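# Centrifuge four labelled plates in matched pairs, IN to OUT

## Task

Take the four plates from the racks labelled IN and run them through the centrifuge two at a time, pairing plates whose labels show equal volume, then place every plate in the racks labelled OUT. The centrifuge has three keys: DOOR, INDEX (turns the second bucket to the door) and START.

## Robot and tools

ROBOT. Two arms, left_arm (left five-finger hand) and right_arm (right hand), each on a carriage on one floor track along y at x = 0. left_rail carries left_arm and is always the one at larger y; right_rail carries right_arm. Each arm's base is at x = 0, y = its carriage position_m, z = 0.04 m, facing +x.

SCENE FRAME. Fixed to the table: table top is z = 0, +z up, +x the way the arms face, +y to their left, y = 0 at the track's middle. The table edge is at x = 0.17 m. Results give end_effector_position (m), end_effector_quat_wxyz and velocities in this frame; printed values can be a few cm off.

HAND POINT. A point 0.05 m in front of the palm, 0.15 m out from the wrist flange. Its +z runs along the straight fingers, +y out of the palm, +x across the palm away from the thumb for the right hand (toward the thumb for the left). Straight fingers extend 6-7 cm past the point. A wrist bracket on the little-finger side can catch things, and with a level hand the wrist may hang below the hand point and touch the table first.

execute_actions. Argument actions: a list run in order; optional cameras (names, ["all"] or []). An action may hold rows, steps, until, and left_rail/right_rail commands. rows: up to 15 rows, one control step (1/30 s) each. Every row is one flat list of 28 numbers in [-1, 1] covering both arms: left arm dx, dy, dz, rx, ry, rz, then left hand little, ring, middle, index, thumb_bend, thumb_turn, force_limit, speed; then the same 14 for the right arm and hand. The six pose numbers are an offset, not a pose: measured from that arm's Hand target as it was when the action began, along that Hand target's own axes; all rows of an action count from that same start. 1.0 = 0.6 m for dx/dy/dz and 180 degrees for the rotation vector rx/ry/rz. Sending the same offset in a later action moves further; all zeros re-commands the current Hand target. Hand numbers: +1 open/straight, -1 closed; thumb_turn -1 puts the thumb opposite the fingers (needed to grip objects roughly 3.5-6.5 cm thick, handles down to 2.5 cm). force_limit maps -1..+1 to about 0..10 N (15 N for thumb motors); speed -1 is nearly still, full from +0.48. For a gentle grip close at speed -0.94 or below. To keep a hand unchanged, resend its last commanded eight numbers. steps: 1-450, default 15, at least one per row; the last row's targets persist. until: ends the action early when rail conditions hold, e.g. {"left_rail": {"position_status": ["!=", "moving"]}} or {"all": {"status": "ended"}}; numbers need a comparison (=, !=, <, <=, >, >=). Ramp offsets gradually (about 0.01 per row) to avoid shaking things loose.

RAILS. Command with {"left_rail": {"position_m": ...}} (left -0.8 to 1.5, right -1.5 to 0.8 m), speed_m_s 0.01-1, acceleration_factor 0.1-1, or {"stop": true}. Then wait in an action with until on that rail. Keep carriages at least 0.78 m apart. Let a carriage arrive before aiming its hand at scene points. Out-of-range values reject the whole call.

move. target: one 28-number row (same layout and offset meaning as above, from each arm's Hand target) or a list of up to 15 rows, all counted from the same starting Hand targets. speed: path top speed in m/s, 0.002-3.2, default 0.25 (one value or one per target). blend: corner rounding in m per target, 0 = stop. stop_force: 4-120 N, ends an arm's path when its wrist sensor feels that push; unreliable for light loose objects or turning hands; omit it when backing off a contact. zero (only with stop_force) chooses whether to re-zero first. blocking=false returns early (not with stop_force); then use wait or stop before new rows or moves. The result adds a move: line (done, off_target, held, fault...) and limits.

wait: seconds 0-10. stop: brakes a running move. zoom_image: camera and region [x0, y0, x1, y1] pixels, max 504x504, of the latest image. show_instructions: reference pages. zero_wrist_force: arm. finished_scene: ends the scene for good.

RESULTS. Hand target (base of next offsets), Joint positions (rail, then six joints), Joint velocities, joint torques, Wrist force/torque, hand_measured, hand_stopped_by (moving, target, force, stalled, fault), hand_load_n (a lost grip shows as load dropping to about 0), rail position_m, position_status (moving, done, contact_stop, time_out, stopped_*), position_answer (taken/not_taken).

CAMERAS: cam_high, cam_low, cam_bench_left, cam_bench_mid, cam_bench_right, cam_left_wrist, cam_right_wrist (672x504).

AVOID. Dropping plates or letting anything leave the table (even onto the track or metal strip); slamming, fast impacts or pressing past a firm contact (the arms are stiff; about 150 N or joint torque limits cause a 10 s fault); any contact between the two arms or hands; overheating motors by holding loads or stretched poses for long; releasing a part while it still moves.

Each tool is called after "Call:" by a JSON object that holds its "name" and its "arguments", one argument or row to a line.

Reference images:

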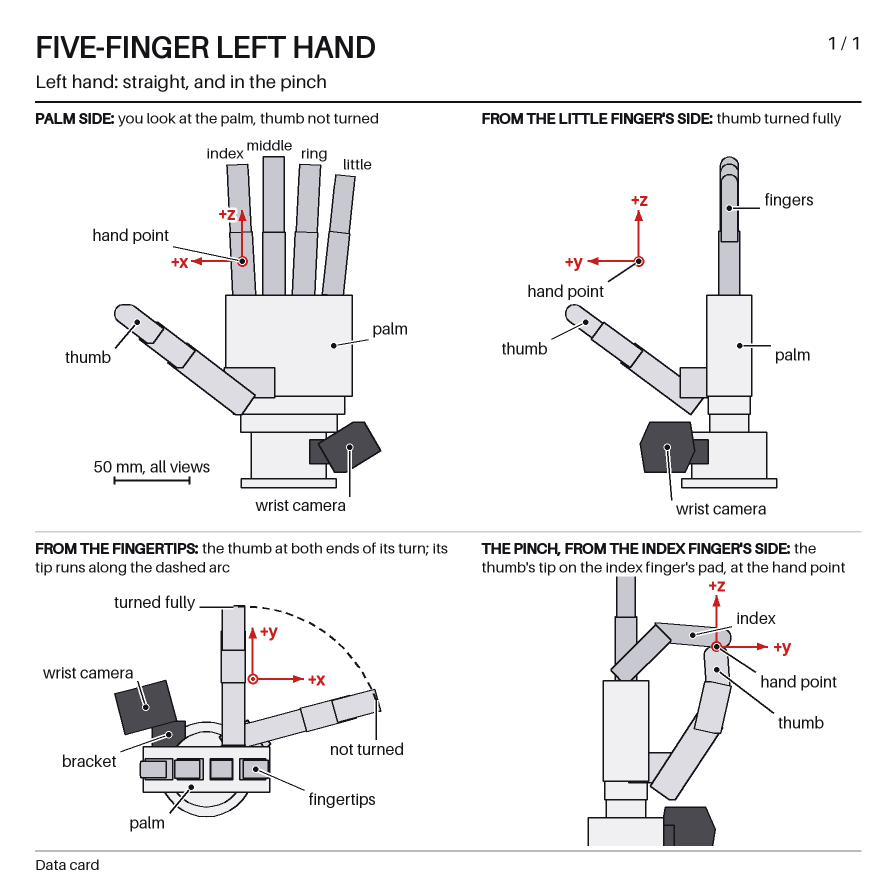

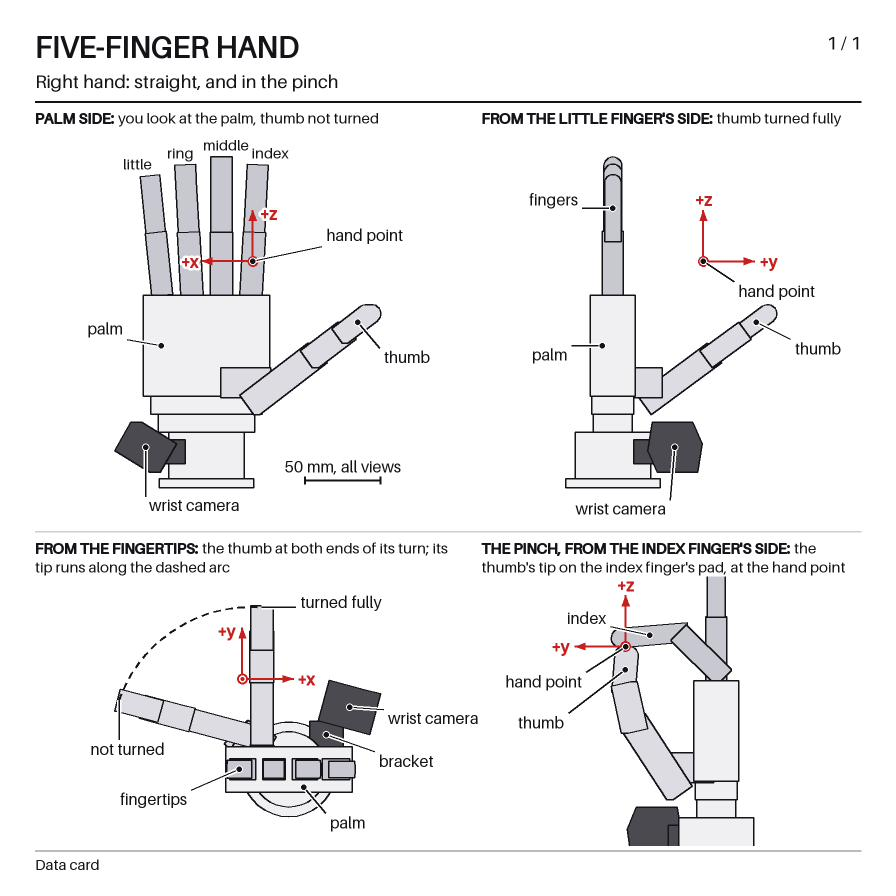

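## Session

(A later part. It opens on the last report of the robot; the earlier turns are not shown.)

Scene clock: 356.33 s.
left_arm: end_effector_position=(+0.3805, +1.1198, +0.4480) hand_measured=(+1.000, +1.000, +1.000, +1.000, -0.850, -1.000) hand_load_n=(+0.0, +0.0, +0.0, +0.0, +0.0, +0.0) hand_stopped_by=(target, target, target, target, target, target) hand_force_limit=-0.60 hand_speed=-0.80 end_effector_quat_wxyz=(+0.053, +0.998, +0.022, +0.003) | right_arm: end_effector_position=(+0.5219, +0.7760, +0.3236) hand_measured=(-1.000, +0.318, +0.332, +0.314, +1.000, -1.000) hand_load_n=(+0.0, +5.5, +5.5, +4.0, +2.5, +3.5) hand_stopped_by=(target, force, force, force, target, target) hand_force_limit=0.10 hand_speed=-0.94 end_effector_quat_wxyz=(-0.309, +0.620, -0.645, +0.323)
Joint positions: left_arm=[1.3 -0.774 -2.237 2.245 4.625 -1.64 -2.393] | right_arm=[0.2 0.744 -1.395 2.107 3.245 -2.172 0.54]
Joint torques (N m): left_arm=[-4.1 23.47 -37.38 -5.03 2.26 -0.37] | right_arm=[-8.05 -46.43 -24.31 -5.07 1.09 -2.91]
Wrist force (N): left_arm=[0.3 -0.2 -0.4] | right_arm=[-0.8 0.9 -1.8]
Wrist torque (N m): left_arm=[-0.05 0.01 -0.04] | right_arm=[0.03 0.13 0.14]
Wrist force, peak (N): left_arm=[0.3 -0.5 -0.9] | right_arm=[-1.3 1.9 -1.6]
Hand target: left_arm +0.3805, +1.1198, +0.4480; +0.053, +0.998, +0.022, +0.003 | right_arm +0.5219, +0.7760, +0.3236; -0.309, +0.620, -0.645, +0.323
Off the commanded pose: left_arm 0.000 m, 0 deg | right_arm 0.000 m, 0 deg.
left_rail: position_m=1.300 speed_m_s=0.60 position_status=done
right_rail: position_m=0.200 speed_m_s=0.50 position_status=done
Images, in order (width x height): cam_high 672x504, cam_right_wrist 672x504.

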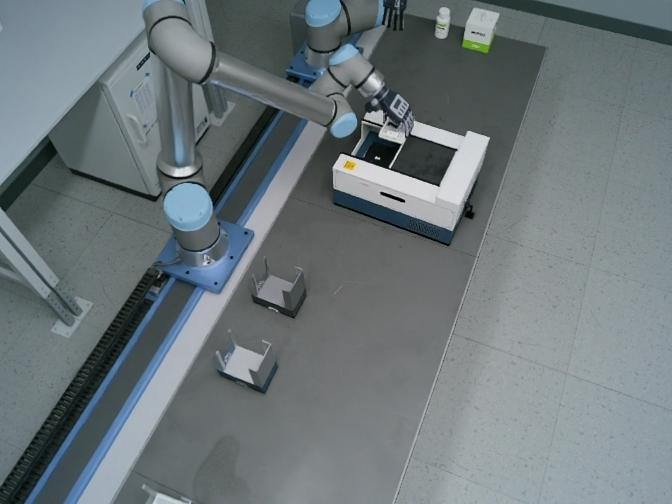

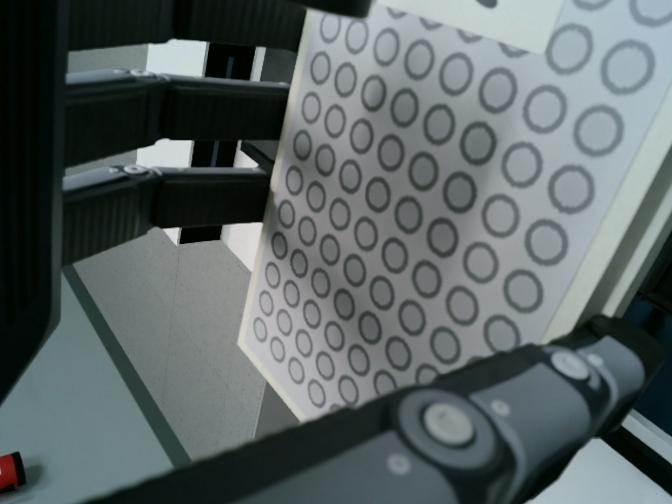

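Call:
{"name": "move", "arguments": {
  "target": [0,0,0,0,0,0,1,1,1,1,-0.85,-1,-0.6,-0.8,0.0475,0.1043,-0.0733,0,0,0,-1,0.1,0.1,0.1,1,-1,0.1,-0.94],
  "speed": 0.1,
  "cameras": ["cam_right_wrist", "cam_high", "cam_bench_left"]
}}

Call:
{"name": "zoom_image", "arguments": {
  "camera": "cam_high",
  "region": [320, 80, 460, 220]
}}

Call:
{"name": "zoom_image", "arguments": {
  "camera": "cam_right_wrist",
  "region": [60, 180, 360, 500]
}}

Scene clock: 357.90 s.
left_arm: end_effector_position=(+0.3805, +1.1198, +0.4480) hand_measured=(+1.000, +1.000, +1.000, +1.000, -0.850, -1.000) hand_load_n=(+0.0, +0.0, +0.0, +0.0, +0.0, +0.0) hand_stopped_by=(target, target, target, target, target, target) hand_force_limit=-0.60 hand_speed=-0.80 end_effector_quat_wxyz=(+0.053, +0.998, +0.022, +0.003) | right_arm: end_effector_position=(+0.4482, +0.7506, +0.3001) hand_measured=(-1.000, +0.318, +0.332, +0.314, +1.000, -1.000) hand_load_n=(+0.0, +5.0, +5.5, +4.0, +2.5, +4.0) hand_stopped_by=(target, force, force, force, target, target) hand_force_limit=0.10 hand_speed=-0.94 end_effector_quat_wxyz=(-0.309, +0.620, -0.645, +0.323)
Joint positions: left_arm=[1.3 -0.774 -2.237 2.245 4.625 -1.64 -2.393] | right_arm=[0.2 0.8 -1.459 2.235 3.211 -2.209 0.591]
Joint torques (N m): left_arm=[-4.37 21.09 -38.12 -5.21 2.01 -0.48] | right_arm=[15.63 -54.28 -21.6 -6.82 -4.4 2.56]
Wrist force (N): left_arm=[0.3 -0.5 -0.4] | right_arm=[-0.8 1.3 -2.1]
Wrist torque (N m): left_arm=[-0.09 0.01 -0.03] | right_arm=[0.14 0.16 -0.10]
Wrist force, peak (N): left_arm=[0.4 -0.4 -0.7] | right_arm=[-0.1 2.1 -2.1]
Hand target: left_arm +0.3805, +1.1198, +0.4480; +0.053, +0.998, +0.022, +0.003 | right_arm +0.4480, +0.7506, +0.3001; -0.309, +0.620, -0.645, +0.323
Off the commanded pose: left_arm 0.000 m, 0 deg | right_arm 0.000 m, 0 deg.
left_rail: position_m=1.300 speed_m_s=0.60 position_status=done
right_rail: position_m=0.200 speed_m_s=0.50 position_status=done
move: done
Images, in order (width x height): cam_high 672x504, cam_bench_left 672x504, cam_right_wrist 672x504.

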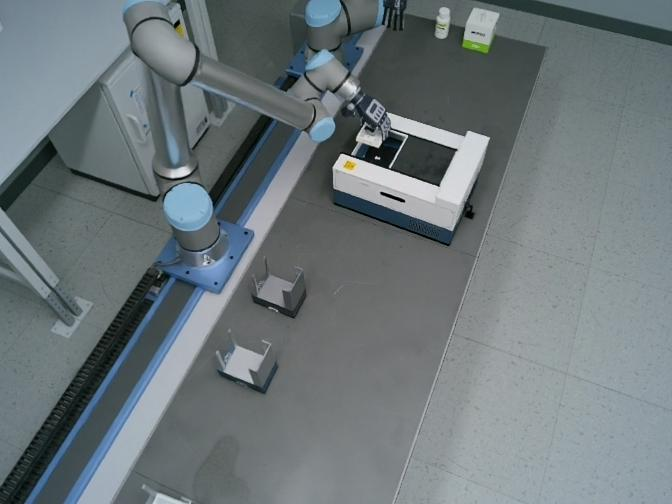

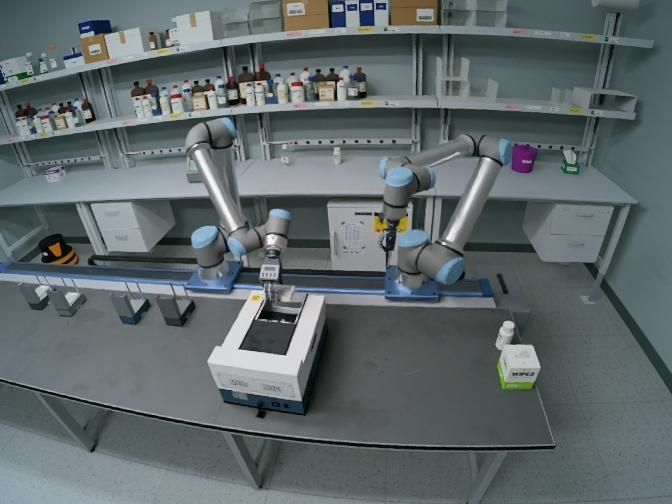

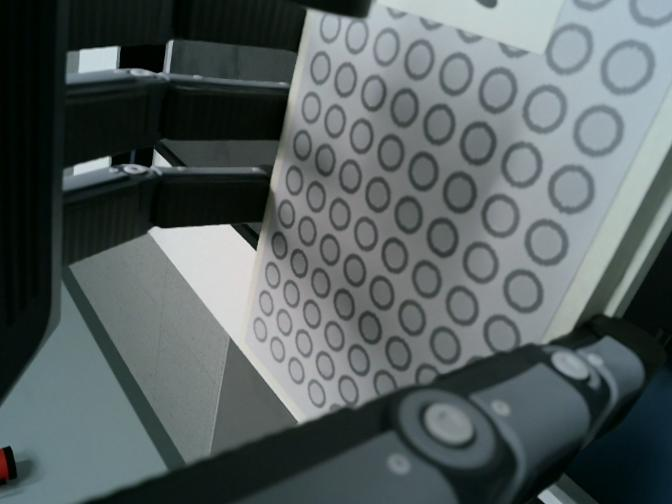

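Scaled by 3.600.

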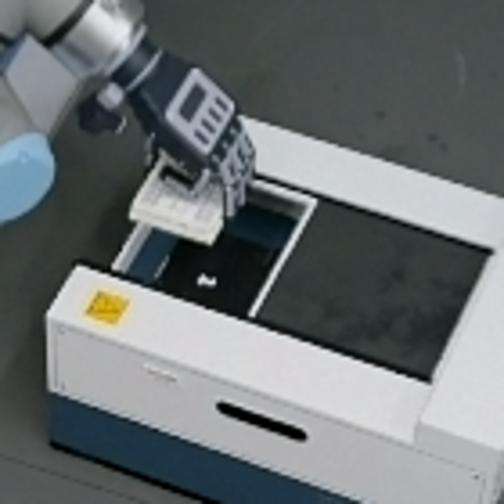

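Scaled by 1.575.

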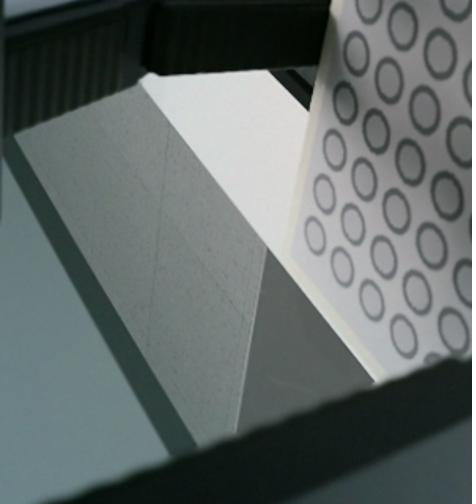

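Call:
{"name": "move", "arguments": {
  "target": [
    [0.2222,0.1255,0.0142,-0.0019,-0.0530,0.4972,1,1,1,1,-0.85,-1,-0.6,-0.8,0,0,0,0,0,0,-1,0.1,0.1,0.1,1,-1,0.1,-0.94],
    [0.2038,0.5203,0.1433,-0.0019,-0.0530,0.4972,1,1,1,1,-0.85,-1,-0.6,-0.8,0,0,0,0,0,0,-1,0.1,0.1,0.1,1,-1,0.1,-0.94]
  ],
  "speed": [0.3, 0.2],
  "cameras": ["cam_left_wrist", "cam_high"]
}}

Scene clock: 363.87 s.
left_arm: end_effector_position=(+0.5172, +0.8064, +0.3958) hand_measured=(+1.000, +1.000, +1.000, +1.000, -0.850, -1.000) hand_load_n=(+0.0, +0.0, +0.0, +0.0, +0.0, +0.0) hand_stopped_by=(target, target, target, target, target, target) hand_force_limit=-0.60 hand_speed=-0.80 end_effector_quat_wxyz=(+0.040, +0.722, -0.690, -0.036) | right_arm: end_effector_position=(+0.4480, +0.7505, +0.3001) hand_measured=(-1.000, +0.318, +0.332, +0.314, +1.000, -1.000) hand_load_n=(+0.0, +5.5, +5.5, +4.0, +2.5, +4.0) hand_stopped_by=(target, force, force, force, target, target) hand_force_limit=0.10 hand_speed=-0.94 end_effector_quat_wxyz=(-0.309, +0.620, -0.645, +0.323)
Joint positions: left_arm=[1.3 -0.881 -1.454 1.75 4.478 -1.658 -0.923] | right_arm=[0.2 0.8 -1.459 2.235 3.211 -2.21 0.591]
Joint torques (N m): left_arm=[-9.41 -36.3 -57.64 -6.81 -2.25 -1.55] | right_arm=[12.74 -52.12 -20.23 -6.86 -4.34 2.12]
Wrist force (N): left_arm=[0.5 -0.8 -0.9] | right_arm=[-0.8 1.1 -2.0]
Wrist torque (N m): left_arm=[-0.12 -0.11 0.08] | right_arm=[0.10 0.14 -0.10]
Wrist force, peak (N): left_arm=[2.0 -0.9 -0.5] | right_arm=[-1.0 1.7 -2.1]
Hand target: left_arm +0.5173, +0.8062, +0.3958; +0.040, +0.722, -0.690, -0.036 | right_arm +0.4480, +0.7505, +0.3001; -0.309, +0.620, -0.645, +0.323
Off the commanded pose: left_arm 0.000 m, 0 deg | right_arm 0.000 m, 0 deg.
left_rail: position_m=1.300 speed_m_s=0.60 position_status=done
right_rail: position_m=0.200 speed_m_s=0.50 position_status=done
move: done
Images, in order (width x height): cam_high 672x504, cam_left_wrist 672x504.

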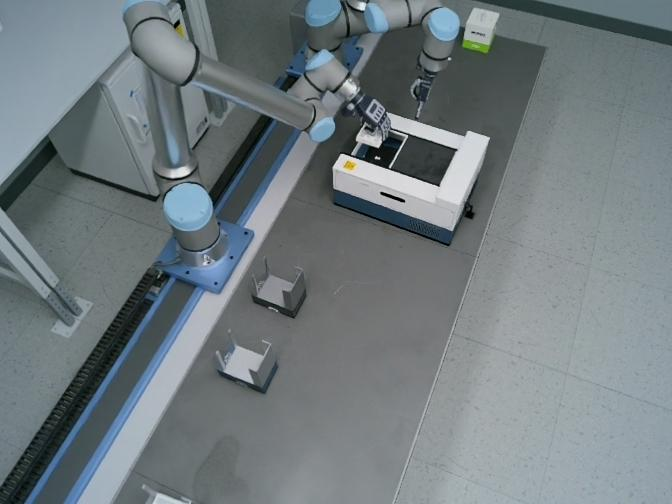

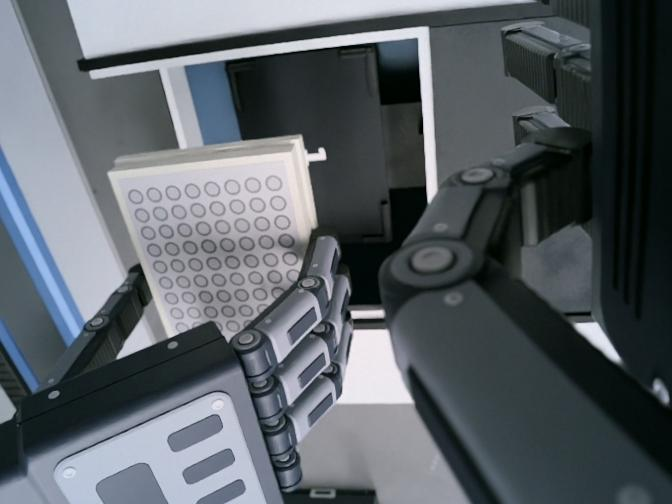

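Call:
{"name": "zoom_image", "arguments": {
  "camera": "cam_left_wrist",
  "region": [100, 20, 460, 340]
}}

Scaled by 1.400.

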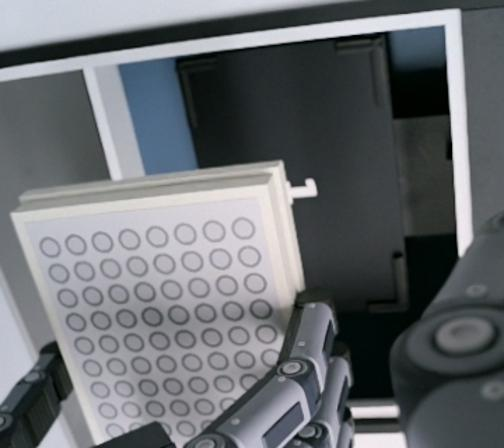

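Call:
{"name": "move", "arguments": {
  "target": [0,0,0,0,0,0,1,1,1,1,-0.85,-1,-0.6,-0.8,0.0082,0.08,-0.1898,0,0,0,-1,0.1,0.1,0.1,1,-1,0.1,-0.94],
  "speed": 0.15,
  "cameras": ["cam_left_wrist"]
}}

Call:
{"name": "zoom_image", "arguments": {
  "camera": "cam_left_wrist",
  "region": [160, 20, 460, 340]
}}

Scene clock: 367.07 s.
left_arm: end_effector_position=(+0.5173, +0.8062, +0.3958) hand_measured=(+1.000, +1.000, +1.000, +1.000, -0.850, -1.000) hand_load_n=(+0.0, +0.0, +0.0, +0.0, +0.0, +0.0) hand_stopped_by=(target, target, target, target, target, target) hand_force_limit=-0.60 hand_speed=-0.80 end_effector_quat_wxyz=(+0.040, +0.722, -0.690, -0.036) | right_arm: end_effector_position=(+0.3281, +0.7506, +0.3301) hand_measured=(-1.000, +0.318, +0.332, +0.314, +1.000, -1.000) hand_load_n=(+0.0, +5.0, +5.5, +4.0, +2.5, +3.5) hand_stopped_by=(target, force, force, force, target, target) hand_force_limit=0.10 hand_speed=-0.94 end_effector_quat_wxyz=(-0.309, +0.620, -0.645, +0.323)
Joint positions: left_arm=[1.3 -0.881 -1.454 1.75 4.478 -1.658 -0.923] | right_arm=[0.2 0.971 -1.603 2.291 3.41 -2.316 0.765]
Joint torques (N m): left_arm=[-10.41 -40.96 -58.4 -6.49 -2.37 -2.21] | right_arm=[13.32 -41.36 -24.77 -0.53 -4.63 3.18]
Wrist force (N): left_arm=[0.7 -0.7 -1.1] | right_arm=[-0.8 1.2 -2.0]
Wrist torque (N m): left_arm=[-0.09 -0.13 0.09] | right_arm=[0.15 0.15 -0.12]
Wrist force, peak (N): left_arm=[0.8 -0.8 -1.4] | right_arm=[-0.8 1.4 -2.8]
Hand target: left_arm +0.5173, +0.8062, +0.3958; +0.040, +0.722, -0.690, -0.036 | right_arm +0.3281, +0.7506, +0.3301; -0.309, +0.620, -0.645, +0.323
Off the commanded pose: left_arm 0.000 m, 0 deg | right_arm 0.000 m, 0 deg.
left_rail: position_m=1.300 speed_m_s=0.60 position_status=done
right_rail: position_m=0.200 speed_m_s=0.50 position_status=done
move: done
Images, in order (width x height): cam_left_wrist 672x504.

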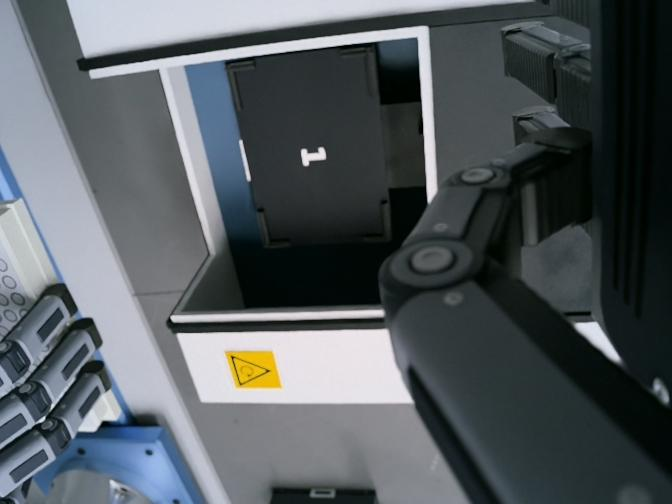

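Scaled by 1.575.

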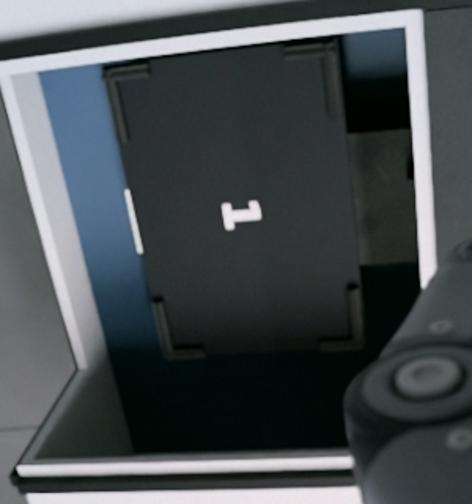

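Call:
{"name": "move", "arguments": {
  "target": [0.006,-0.1325,-0.0143,0,0,0,1,1,1,1,-0.85,-1,-0.6,-0.8,0,0,0,0,0,0,-1,0.1,0.1,0.1,1,-1,0.1,-0.94],
  "speed": 0.15,
  "cameras": ["cam_left_wrist"]
}}

Call:
{"name": "zoom_image", "arguments": {
  "camera": "cam_left_wrist",
  "region": [40, 20, 340, 340]
}}

Scene clock: 368.47 s.
left_arm: end_effector_position=(+0.5972, +0.8062, +0.3959) hand_measured=(+1.000, +1.000, +1.000, +1.000, -0.850, -1.000) hand_load_n=(+0.0, +0.0, +0.0, +0.0, +0.0, +0.0) hand_stopped_by=(target, target, target, target, target, target) hand_force_limit=-0.60 hand_speed=-0.80 end_effector_quat_wxyz=(+0.040, +0.722, -0.690, -0.036) | right_arm: end_effector_position=(+0.3280, +0.7506, +0.3301) hand_measured=(-1.000, +0.318, +0.332, +0.314, +1.000, -1.000) hand_load_n=(+0.0, +5.5, +5.5, +4.0, +2.5, +3.5) hand_stopped_by=(target, force, force, force, target, target) hand_force_limit=0.10 hand_speed=-0.94 end_effector_quat_wxyz=(-0.309, +0.620, -0.645, +0.323)
Joint positions: left_arm=[1.3 -0.803 -1.349 1.624 4.506 -1.653 -0.846] | right_arm=[0.2 0.971 -1.603 2.291 3.41 -2.316 0.765]
Joint torques (N m): left_arm=[5.77 -50.23 -58.69 -1.57 2.32 2.33] | right_arm=[13.34 -43.49 -37.54 -0.9 -4.57 2.28]
Wrist force (N): left_arm=[0.3 -0.8 -0.9] | right_arm=[-0.7 1.2 -1.8]
Wrist torque (N m): left_arm=[-0.07 -0.04 -0.04] | right_arm=[0.13 0.15 -0.12]
Wrist force, peak (N): left_arm=[0.5 -1.9 -0.7] | right_arm=[-0.4 1.4 -2.0]
Hand target: left_arm +0.5973, +0.8062, +0.3959; +0.040, +0.722, -0.690, -0.036 | right_arm +0.3281, +0.7506, +0.3301; -0.309, +0.620, -0.645, +0.323
Off the commanded pose: left_arm 0.000 m, 0 deg | right_arm 0.000 m, 0 deg.
left_rail: position_m=1.300 speed_m_s=0.60 position_status=done
right_rail: position_m=0.200 speed_m_s=0.50 position_status=done
move: done
Images, in order (width x height): cam_left_wrist 672x504.

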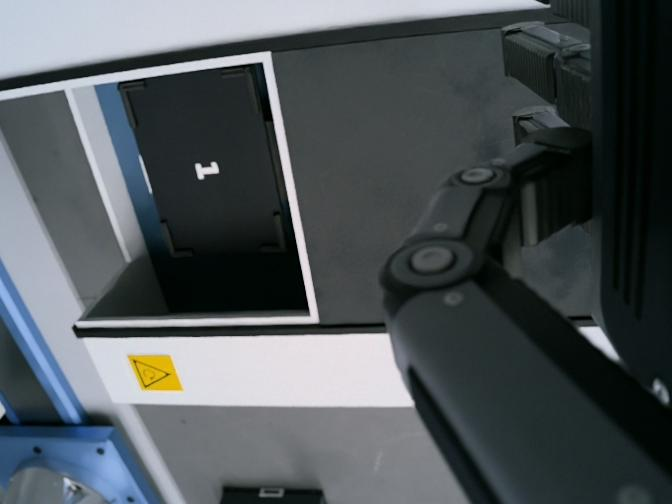

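Scaled by 1.575.

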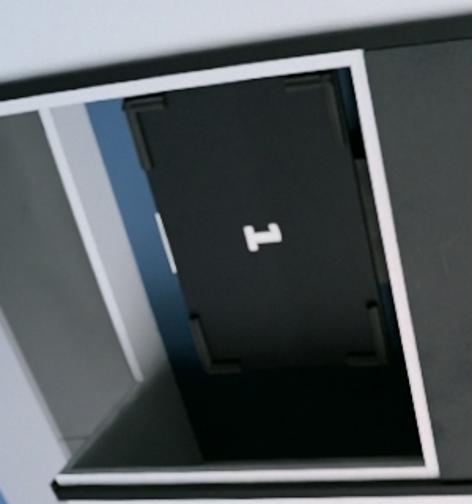

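Call:
{"name": "move", "arguments": {
  "target": [
    [-0.0045,0.0993,0.0107,0,0,0,1,1,1,1,-0.85,-1,-0.6,-0.8,-0.0130,-0.0430,0.2517,0,0.0031,0.0023,-1,0.1,0.1,0.1,1,-1,0.1,-0.94],
    [-0.0045,0.0993,0.0107,0,0,0,1,1,1,1,-0.85,-1,-0.6,-0.8,-0.0132,0.0503,0.3218,0,0.0031,0.0023,-1,0.1,0.1,0.1,1,-1,0.1,-0.94]
  ],
  "speed": [0.12, 0.06],
  "cameras": ["cam_left_wrist", "cam_right_wrist"]
}}

Call:
{"name": "zoom_image", "arguments": {
  "camera": "cam_left_wrist",
  "region": [120, 20, 460, 340]
}}

Scene clock: 375.37 s.
left_arm: end_effector_position=(+0.5373, +0.8062, +0.3958) hand_measured=(+1.000, +1.000, +1.000, +1.000, -0.850, -1.000) hand_load_n=(+0.5, +0.0, +0.0, +0.0, +0.0, +0.0) hand_stopped_by=(target, target, target, target, target, target) hand_force_limit=-0.60 hand_speed=-0.80 end_effector_quat_wxyz=(+0.040, +0.722, -0.690, -0.036) | right_arm: end_effector_position=(+0.4645, +0.7527, +0.1901) hand_measured=(-1.000, +0.318, +0.332, +0.314, +1.000, -1.000) hand_load_n=(+0.0, +5.0, +5.5, +4.0, +2.5, +3.5) hand_stopped_by=(target, force, force, force, target, target) hand_force_limit=0.10 hand_speed=-0.94 end_effector_quat_wxyz=(-0.307, +0.616, -0.649, +0.325)
Joint positions: left_arm=[1.3 -0.86 -1.428 1.72 4.484 -1.657 -0.902] | right_arm=[0.2 0.785 -1.262 2.276 2.972 -2.208 0.588]
Joint torques (N m): left_arm=[-9.58 -73.89 -35.07 -6.91 -2.39 -2.21] | right_arm=[-0.27 -36.7 -13.2 -6.62 -0.02 -2.59]
Wrist force (N): left_arm=[0.9 -0.7 -0.7] | right_arm=[-0.7 1.3 -1.8]
Wrist torque (N m): left_arm=[-0.09 -0.15 0.10] | right_arm=[0.11 0.13 0.17]
Wrist force, peak (N): left_arm=[0.7 -0.9 -1.3] | right_arm=[-0.6 1.6 -2.9]
Hand target: left_arm +0.5373, +0.8062, +0.3958; +0.040, +0.722, -0.690, -0.036 | right_arm +0.4645, +0.7528, +0.1900; -0.307, +0.616, -0.649, +0.325
Off the commanded pose: left_arm 0.000 m, 0 deg | right_arm 0.000 m, 0 deg.
left_rail: position_m=1.300 speed_m_s=0.60 position_status=done
right_rail: position_m=0.200 speed_m_s=0.50 position_status=done
move: done
Images, in order (width x height): cam_left_wrist 672x504, cam_right_wrist 672x504.

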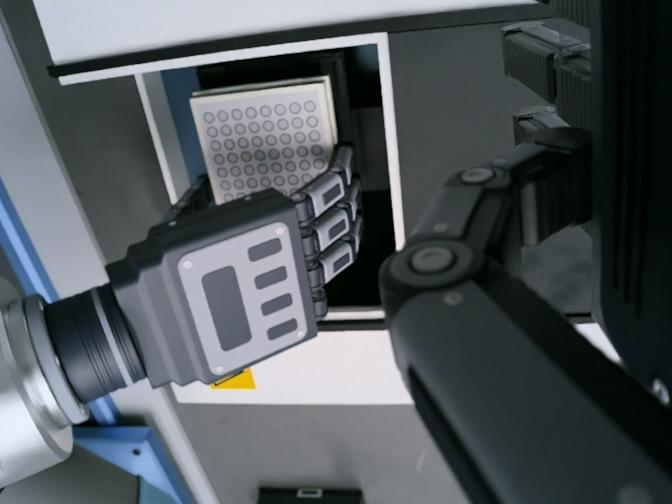

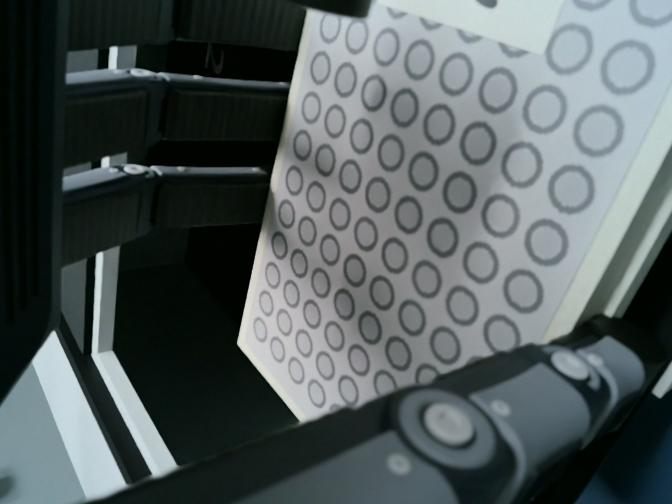

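Scaled by 1.482.

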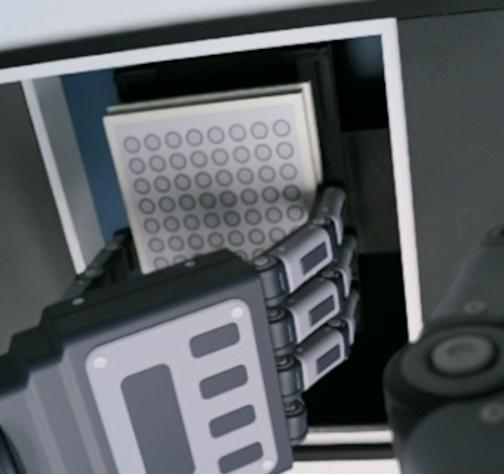

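Call:
{"name": "zoom_image", "arguments": {
  "camera": "cam_left_wrist",
  "region": [180, 30, 400, 190]
}}

Scaled by 2.291.

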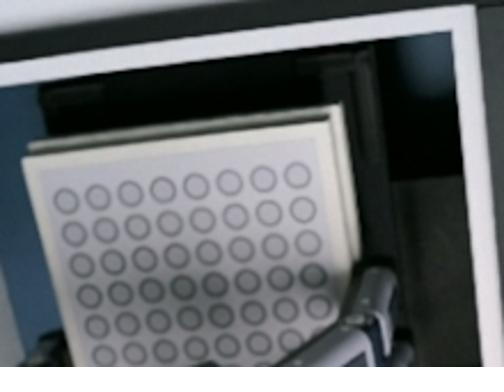

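Call:
{"name": "move", "arguments": {
  "target": [0,0,0,0,0,0,1,1,1,1,-0.85,-1,-0.6,-0.8,-0.0020,0.0270,0.0196,0,0,0,-1,0.1,0.1,0.1,1,-1,0.1,-0.94],
  "speed": 0.03,
  "stop_force": 6,
  "cameras": ["cam_left_wrist", "cam_right_wrist"]
}}

Call:
{"name": "zoom_image", "arguments": {
  "camera": "cam_left_wrist",
  "region": [180, 30, 400, 190]
}}

Call:
{"name": "zoom_image", "arguments": {
  "camera": "cam_right_wrist",
  "region": [60, 180, 360, 500]
}}

Scene clock: 378.17 s.
left_arm: end_effector_position=(+0.5373, +0.8062, +0.3958) hand_measured=(+1.000, +1.000, +1.000, +1.000, -0.850, -1.000) hand_load_n=(+0.0, +0.0, +0.0, +0.5, +0.0, +0.0) hand_stopped_by=(target, target, target, target, target, target) hand_force_limit=-0.60 hand_speed=-0.80 end_effector_quat_wxyz=(+0.040, +0.722, -0.690, -0.036) | right_arm: end_effector_position=(+0.4642, +0.7539, +0.1700) hand_measured=(-1.000, +0.318, +0.332, +0.314, +1.000, -1.000) hand_load_n=(+0.0, +5.0, +5.5, +4.0, +2.5, +3.5) hand_stopped_by=(target, force, force, force, target, target) hand_force_limit=0.10 hand_speed=-0.94 end_effector_quat_wxyz=(-0.307, +0.616, -0.649, +0.325)
Joint positions: left_arm=[1.3 -0.86 -1.428 1.72 4.484 -1.657 -0.902] | right_arm=[0.2 0.787 -1.224 2.281 2.93 -2.209 0.59]
Joint torques (N m): left_arm=[-9.61 -72.61 -34.79 -6.86 -2.39 -2.38] | right_arm=[11.77 -36.16 -10.84 -6.43 -3.68 2.35]
Wrist force (N): left_arm=[0.7 -0.6 -0.9] | right_arm=[-0.3 0.0 -3.1]
Wrist torque (N m): left_arm=[-0.07 -0.13 0.09] | right_arm=[0.20 0.21 -0.19]
Wrist force, peak (N): left_arm=[0.7 -1.1 -1.2] | right_arm=[-0.5 -0.1 -3.5]
Hand target: left_arm +0.5373, +0.8062, +0.3958; +0.040, +0.722, -0.690, -0.036 | right_arm +0.4642, +0.7539, +0.1700; -0.307, +0.616, -0.649, +0.325
Off the commanded pose: left_arm 0.000 m, 0 deg | right_arm 0.000 m, 0 deg.
left_rail: position_m=1.300 speed_m_s=0.60 position_status=done
right_rail: position_m=0.200 speed_m_s=0.50 position_status=done
move: done
Images, in order (width x height): cam_left_wrist 672x504, cam_right_wrist 672x504.

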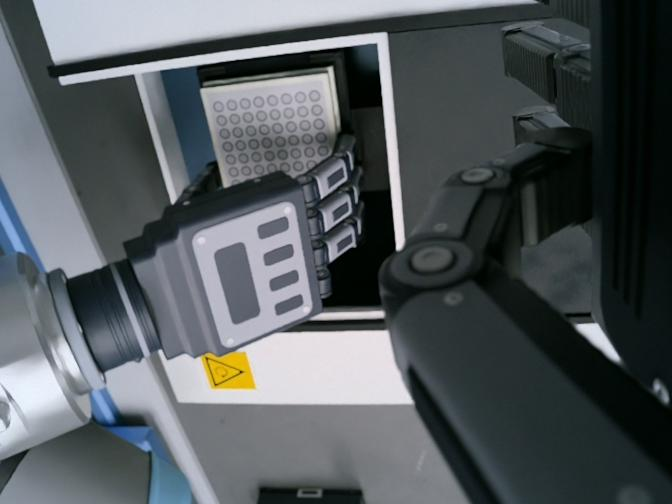

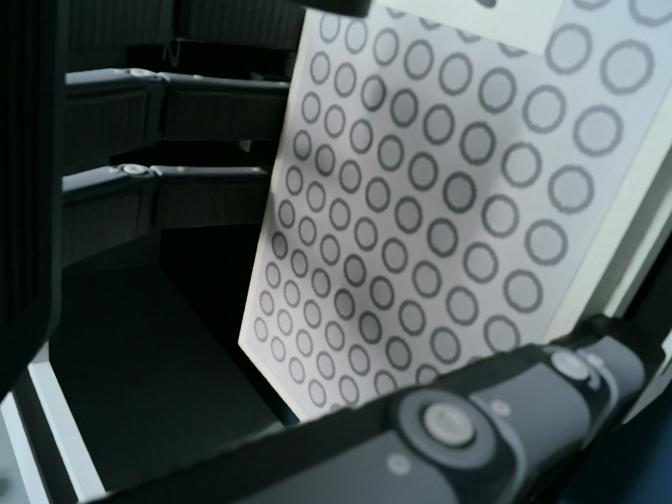

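Scaled by 2.291.

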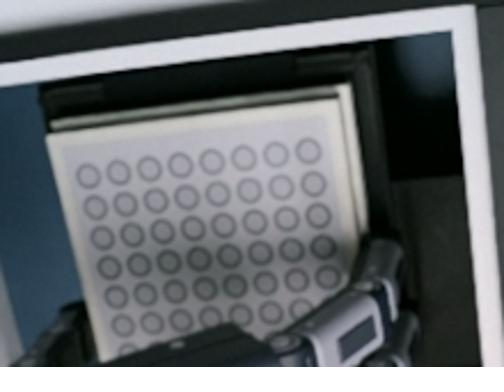

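Scaled by 1.575.

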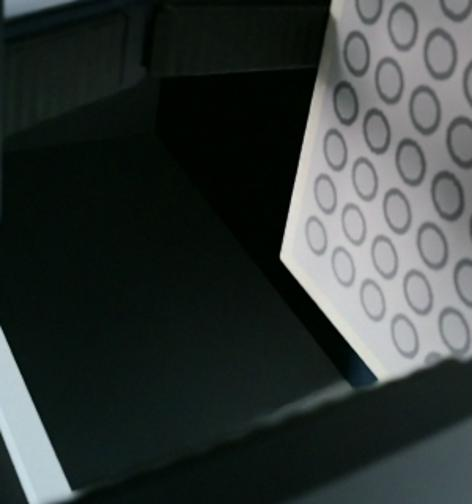

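Call:
{"name": "move", "arguments": {
  "target": [0,0,0,0,0,0,1,1,1,1,-0.85,-1,-0.6,-0.8,-0.0017,0.0100,0.0089,0,0,0,-1,0.1,0.1,0.1,1,-1,0.1,-0.94],
  "speed": 0.012,
  "stop_force": 5,
  "cameras": ["cam_left_wrist"]
}}

Call:
{"name": "zoom_image", "arguments": {
  "camera": "cam_left_wrist",
  "region": [180, 30, 400, 190]
}}

Scene clock: 382.23 s.
left_arm: end_effector_position=(+0.5373, +0.8062, +0.3958) hand_measured=(+1.000, +1.000, +1.000, +1.000, -0.850, -1.000) hand_load_n=(+0.0, +0.0, +0.0, +0.0, +0.0, +0.0) hand_stopped_by=(target, target, target, target, target, target) hand_force_limit=-0.60 hand_speed=-0.80 end_effector_quat_wxyz=(+0.040, +0.722, -0.690, -0.036) | right_arm: end_effector_position=(+0.4644, +0.7543, +0.1674) hand_measured=(-1.000, +0.318, +0.332, +0.314, +1.000, -1.000) hand_load_n=(+0.0, +6.0, +5.0, +4.0, +2.5, +3.0) hand_stopped_by=(target, force, force, force, target, target) hand_force_limit=0.10 hand_speed=-0.94 end_effector_quat_wxyz=(-0.307, +0.616, -0.649, +0.325)
Joint positions: left_arm=[1.3 -0.86 -1.428 1.72 4.484 -1.657 -0.902] | right_arm=[0.2 0.787 -1.219 2.281 2.925 -2.209 0.59]
Joint torques (N m): left_arm=[-9.62 -73.3 -34.7 -6.56 -2.06 -2.07] | right_arm=[-2.26 -60.68 -11.17 -0.42 -0.09 -0.13]
Wrist force (N): left_arm=[0.7 -0.7 -0.9] | right_arm=[-1.6 -0.7 -3.1]
Wrist torque (N m): left_arm=[-0.07 -0.13 0.09] | right_arm=[0.17 0.18 -0.24]
Wrist force, peak (N): left_arm=[1.0 -1.1 -0.9] | right_arm=[-1.7 -5.7 -10.6]
Hand target: left_arm +0.5373, +0.8062, +0.3958; +0.040, +0.722, -0.690, -0.036 | right_arm +0.4644, +0.7543, +0.1674; -0.307, +0.616, -0.649, +0.325 (not the last commanded pose)
Off the commanded pose: left_arm 0.000 m, 0 deg | right_arm 0.006 m, 0 deg.
left_rail: position_m=1.300 speed_m_s=0.60 position_status=done
right_rail: position_m=0.200 speed_m_s=0.50 position_status=done
move: contact (right_arm)
Images, in order (width x height): cam_left_wrist 672x504.

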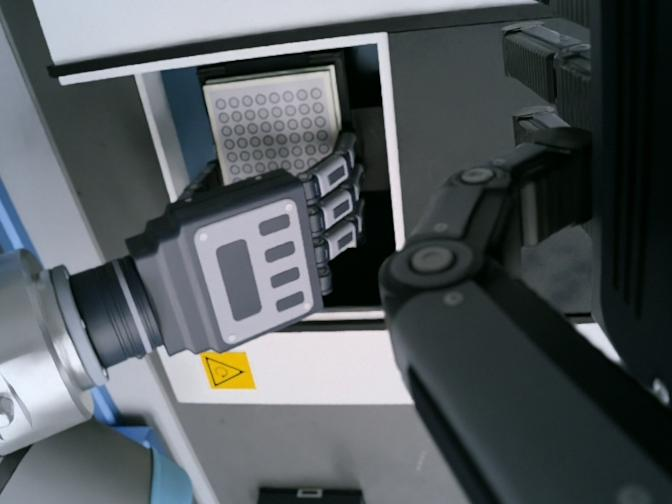

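Scaled by 2.291.

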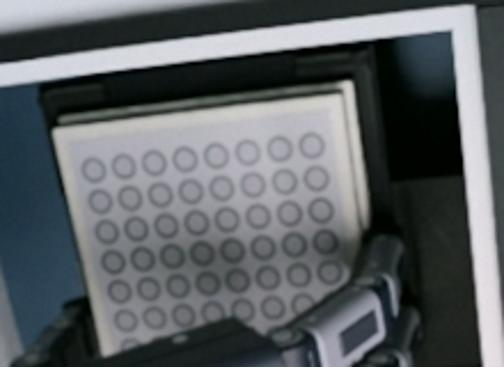

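Call:
{"name": "move", "arguments": {
  "target": [0,0,0,0,0,0,1,1,1,1,-0.85,-1,-0.6,-0.8,-0.0034,-0.0064,-0.0026,0,0,0,-1,0.1,0.1,0.1,1,-1,0.1,-0.94],
  "speed": 0.02
}}

Call:
{"name": "move", "arguments": {
  "target": [0,0,0,0,0,0,1,1,1,1,-0.85,-1,-0.6,-0.8,0,0.016,0.012,0,0,0,-1,0.1,0.1,0.1,1,-1,0.1,-0.94],
  "speed": 0.012,
  "stop_force": 5,
  "cameras": ["cam_left_wrist"]
}}

Call:
{"name": "zoom_image", "arguments": {
  "camera": "cam_left_wrist",
  "region": [180, 30, 400, 190]
}}

Scene clock: 384.43 s.
left_arm: end_effector_position=(+0.5373, +0.8062, +0.3958) hand_measured=(+1.000, +1.000, +1.000, +1.000, -0.850, -1.000) hand_load_n=(+0.0, +0.0, +0.0, +0.0, +0.0, +0.0) hand_stopped_by=(target, target, target, target, target, target) hand_force_limit=-0.60 hand_speed=-0.80 end_effector_quat_wxyz=(+0.040, +0.722, -0.690, -0.036) | right_arm: end_effector_position=(+0.4656, +0.7562, +0.1714) hand_measured=(-1.000, +0.318, +0.332, +0.314, +1.000, -1.000) hand_load_n=(+0.0, +5.5, +5.0, +4.0, +2.5, +3.0) hand_stopped_by=(target, force, force, force, target, target) hand_force_limit=0.10 hand_speed=-0.94 end_effector_quat_wxyz=(-0.307, +0.616, -0.649, +0.325)
Joint positions: left_arm=[1.3 -0.86 -1.428 1.72 4.484 -1.657 -0.902] | right_arm=[0.2 0.788 -1.224 2.276 2.936 -2.21 0.591]
Joint torques (N m): left_arm=[-8.95 -73.75 -35.27 -6.78 -2.18 -2.49] | right_arm=[11.83 -63.15 -33.13 -0.57 -4.44 2.25]
Wrist force (N): left_arm=[0.6 -0.8 -0.8] | right_arm=[-0.8 1.3 -2.0]
Wrist torque (N m): left_arm=[-0.10 -0.12 0.09] | right_arm=[0.12 0.14 -0.10]
Wrist force, peak (N): left_arm=[0.8 -1.0 -1.1] | right_arm=[-0.5 2.9 -3.2]
Hand target: left_arm +0.5373, +0.8062, +0.3958; +0.040, +0.722, -0.690, -0.036 | right_arm +0.4656, +0.7562, +0.1715; -0.307, +0.616, -0.649, +0.325
Off the commanded pose: left_arm 0.000 m, 0 deg | right_arm 0.000 m, 0 deg.
left_rail: position_m=1.300 speed_m_s=0.60 position_status=done
right_rail: position_m=0.200 speed_m_s=0.50 position_status=done
move: done

Scene clock: 386.03 s.
left_arm: end_effector_position=(+0.5373, +0.8062, +0.3958) hand_measured=(+1.000, +1.000, +1.000, +1.000, -0.850, -1.000) hand_load_n=(+0.0, +0.0, +0.0, +0.0, +0.0, +0.0) hand_stopped_by=(target, target, target, target, target, target) hand_force_limit=-0.60 hand_speed=-0.80 end_effector_quat_wxyz=(+0.040, +0.722, -0.690, -0.036) | right_arm: end_effector_position=(+0.4656, +0.7563, +0.1687) hand_measured=(-1.000, +0.318, +0.332, +0.314, +1.000, -1.000) hand_load_n=(+0.0, +4.0, +5.0, +4.5, +2.5, +2.0) hand_stopped_by=(target, force, force, force, target, target) hand_force_limit=0.10 hand_speed=-0.94 end_effector_quat_wxyz=(-0.307, +0.616, -0.649, +0.325)
Joint positions: left_arm=[1.3 -0.86 -1.428 1.72 4.484 -1.657 -0.902] | right_arm=[0.2 0.788 -1.218 2.276 2.93 -2.21 0.591]
Joint torques (N m): left_arm=[-9.29 -73.76 -34.92 -6.73 -2.26 -2.2] | right_arm=[-1.6 -61.57 -31.47 -0.5 -1.98 1.97]
Wrist force (N): left_arm=[0.7 -0.7 -0.9] | right_arm=[-1.4 1.0 -5.0]
Wrist torque (N m): left_arm=[-0.09 -0.13 0.09] | right_arm=[0.15 0.01 -0.10]
Wrist force, peak (N): left_arm=[1.2 -0.9 -1.0] | right_arm=[-0.8 -3.9 -11.4]
Hand target: left_arm +0.5373, +0.8062, +0.3958; +0.040, +0.722, -0.690, -0.036 | right_arm +0.4656, +0.7563, +0.1687; -0.307, +0.616, -0.649, +0.325 (not the last commanded pose)
Off the commanded pose: left_arm 0.000 m, 0 deg | right_arm 0.009 m, 0 deg.
left_rail: position_m=1.300 speed_m_s=0.60 position_status=done
right_rail: position_m=0.200 speed_m_s=0.50 position_status=done
move: contact (right_arm)
Images, in order (width x height): cam_left_wrist 672x504.

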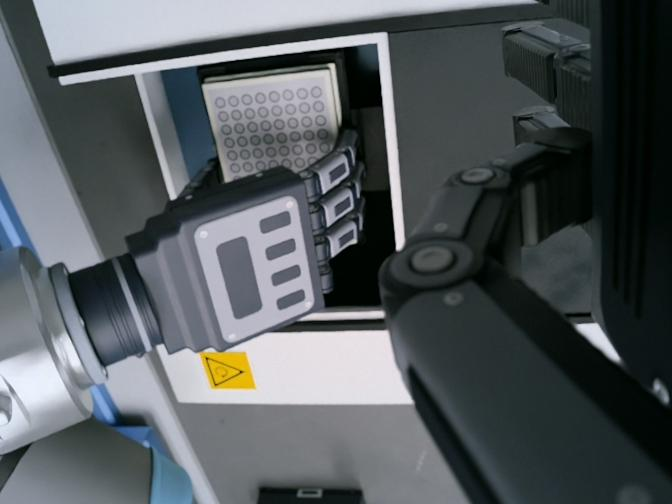

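Scaled by 2.291.

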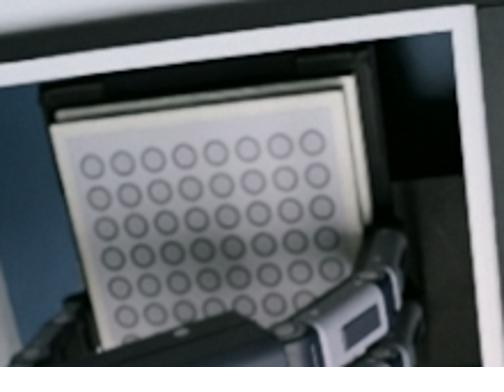

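Call:
{"name": "execute_actions", "arguments": {
  "actions": [],
  "cameras": ["cam_left_wrist", "cam_right_wrist"]
}}

Call:
{"name": "zoom_image", "arguments": {
  "camera": "cam_left_wrist",
  "region": [180, 30, 400, 190]
}}

Scene clock: 387.30 s.
left_arm: end_effector_position=(+0.5373, +0.8062, +0.3958) hand_measured=(+1.000, +1.000, +1.000, +1.000, -0.850, -1.000) hand_load_n=(+0.0, +0.0, +0.0, +0.0, +0.0, +0.0) hand_stopped_by=(target, target, target, target, target, target) hand_force_limit=-0.60 hand_speed=-0.80 end_effector_quat_wxyz=(+0.040, +0.722, -0.690, -0.036) | right_arm: end_effector_position=(+0.4656, +0.7563, +0.1687) hand_measured=(-1.000, +0.318, +0.332, +0.314, +1.000, -1.000) hand_load_n=(+0.0, +4.0, +5.0, +4.5, +2.5, +2.0) hand_stopped_by=(target, force, force, force, target, target) hand_force_limit=0.10 hand_speed=-0.94 end_effector_quat_wxyz=(-0.307, +0.616, -0.649, +0.325)
Joint positions: left_arm=[1.3 -0.86 -1.428 1.72 4.484 -1.657 -0.902] | right_arm=[0.2 0.788 -1.218 2.276 2.93 -2.21 0.591]
Joint velocities: within noise
Joint torques (N m): left_arm=[-8.71 -75.02 -35.31 -6.72 -2.12 -2.18] | right_arm=[-12.32 -61.66 -31.75 -0.9 0.61 1.57]
Wrist force (N): left_arm=[0.9 -0.8 -0.6] | right_arm=[-1.4 0.9 -5.4]
Wrist torque (N m): left_arm=[-0.11 -0.14 0.10] | right_arm=[0.14 0.03 -0.11]
Wrist force, peak (N): left_arm=[1.0 -1.0 -0.9] | right_arm=[-1.5 1.1 -5.6]
Hand target: left_arm +0.5373, +0.8062, +0.3958; +0.040, +0.722, -0.690, -0.036 | right_arm +0.4656, +0.7563, +0.1687; -0.307, +0.616, -0.649, +0.325 (not the last commanded pose)
Off the commanded pose: left_arm 0.000 m, 0 deg | right_arm 0.009 m, 0 deg.
left_rail: position_m=1.300 speed_m_s=0.60 position_status=done
right_rail: position_m=0.200 speed_m_s=0.50 position_status=done
Images, in order (width x height): cam_left_wrist 672x504, cam_right_wrist 672x504.

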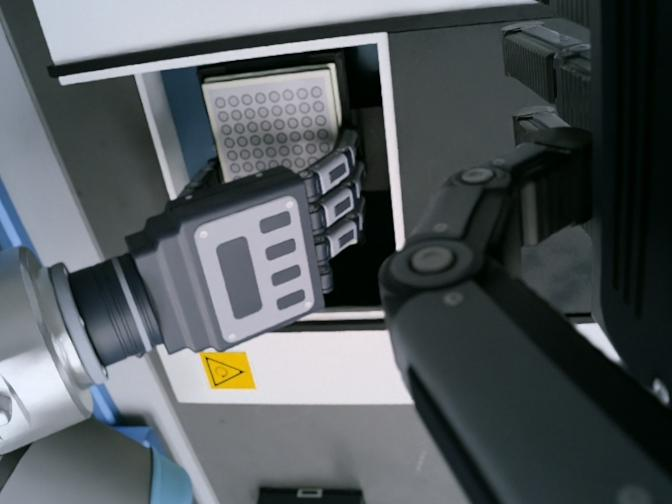

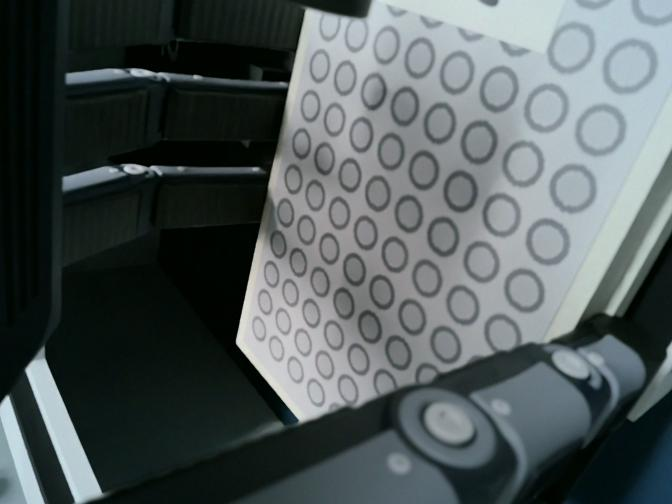

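Scaled by 2.291.

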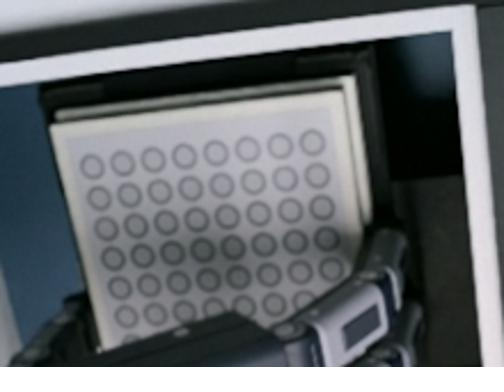

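Call:
{"name": "move", "arguments": {
  "target": [
    [0,0,0,0,0,0,1,1,1,1,-0.85,-1,-0.6,-0.8,0.00001,-0.00533,-0.004,0,0,0,-1,0.1,0.1,0.1,1,-1,0.1,-0.94],
    [0,0,0,0,0,0,1,1,1,1,-0.85,-1,-0.6,-0.8,-0.00073,-0.00621,-0.00283,0,-0.00489,-0.00367,-1,0.1,0.1,0.1,1,-1,0.1,-0.94]
  ],
  "speed": 0.03,
  "cameras": ["cam_left_wrist"]
}}

Call:
{"name": "zoom_image", "arguments": {
  "camera": "cam_left_wrist",
  "region": [190, 35, 370, 165]
}}

Scene clock: 390.33 s.
left_arm: end_effector_position=(+0.5373, +0.8062, +0.3958) hand_measured=(+1.000, +1.000, +1.000, +1.000, -0.850, -1.000) hand_load_n=(+0.0, +0.0, +0.0, +0.0, +0.0, +0.0) hand_stopped_by=(target, target, target, target, target, target) hand_force_limit=-0.60 hand_speed=-0.80 end_effector_quat_wxyz=(+0.040, +0.722, -0.690, -0.036) | right_arm: end_effector_position=(+0.4665, +0.7567, +0.1727) hand_measured=(-1.000, +0.318, +0.332, +0.314, +1.000, -1.000) hand_load_n=(+0.0, +4.0, +5.5, +5.5, +2.5, +3.0) hand_stopped_by=(target, force, force, force, target, target) hand_force_limit=0.10 hand_speed=-0.94 end_effector_quat_wxyz=(-0.310, +0.622, -0.643, +0.322)
Joint positions: left_arm=[1.3 -0.86 -1.428 1.72 4.484 -1.657 -0.902] | right_arm=[0.2 0.783 -1.225 2.277 2.922 -2.194 0.569]
Joint torques (N m): left_arm=[-8.47 -74.23 -34.35 -6.8 -2.08 -2.15] | right_arm=[-16.68 -35.94 -12.51 -6.7 2.45 -2.52]
Wrist force (N): left_arm=[0.7 -0.8 -1.2] | right_arm=[-0.7 1.2 -2.0]
Wrist torque (N m): left_arm=[-0.08 -0.15 0.09] | right_arm=[0.11 0.13 0.17]
Wrist force, peak (N): left_arm=[0.9 -0.8 -1.1] | right_arm=[-1.4 1.3 -5.6]
Hand target: left_arm +0.5373, +0.8062, +0.3958; +0.040, +0.722, -0.690, -0.036 | right_arm +0.4665, +0.7567, +0.1727; -0.310, +0.622, -0.643, +0.322
Off the commanded pose: left_arm 0.000 m, 0 deg | right_arm 0.000 m, 0 deg.
left_rail: position_m=1.300 speed_m_s=0.60 position_status=done
right_rail: position_m=0.200 speed_m_s=0.50 position_status=done
move: done
Images, in order (width x height): cam_left_wrist 672x504.

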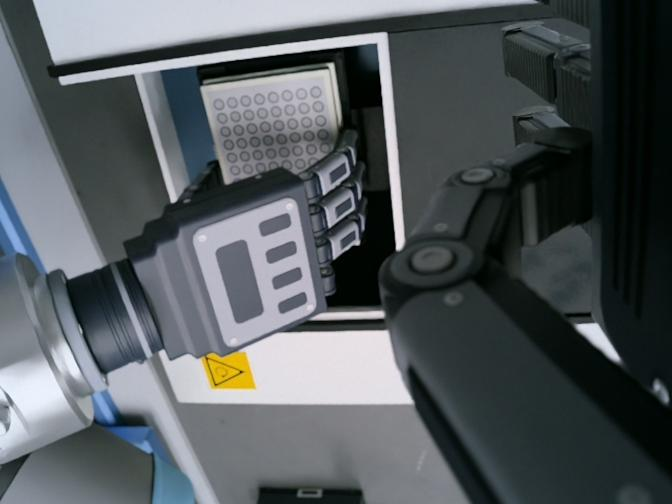

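Scaled by 2.800.

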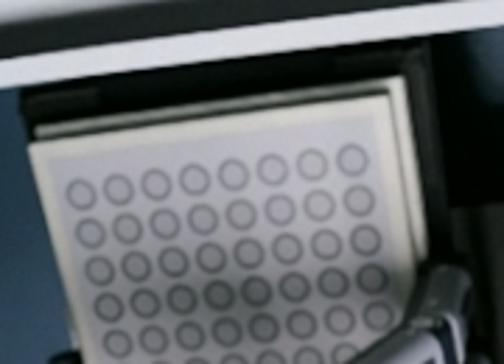

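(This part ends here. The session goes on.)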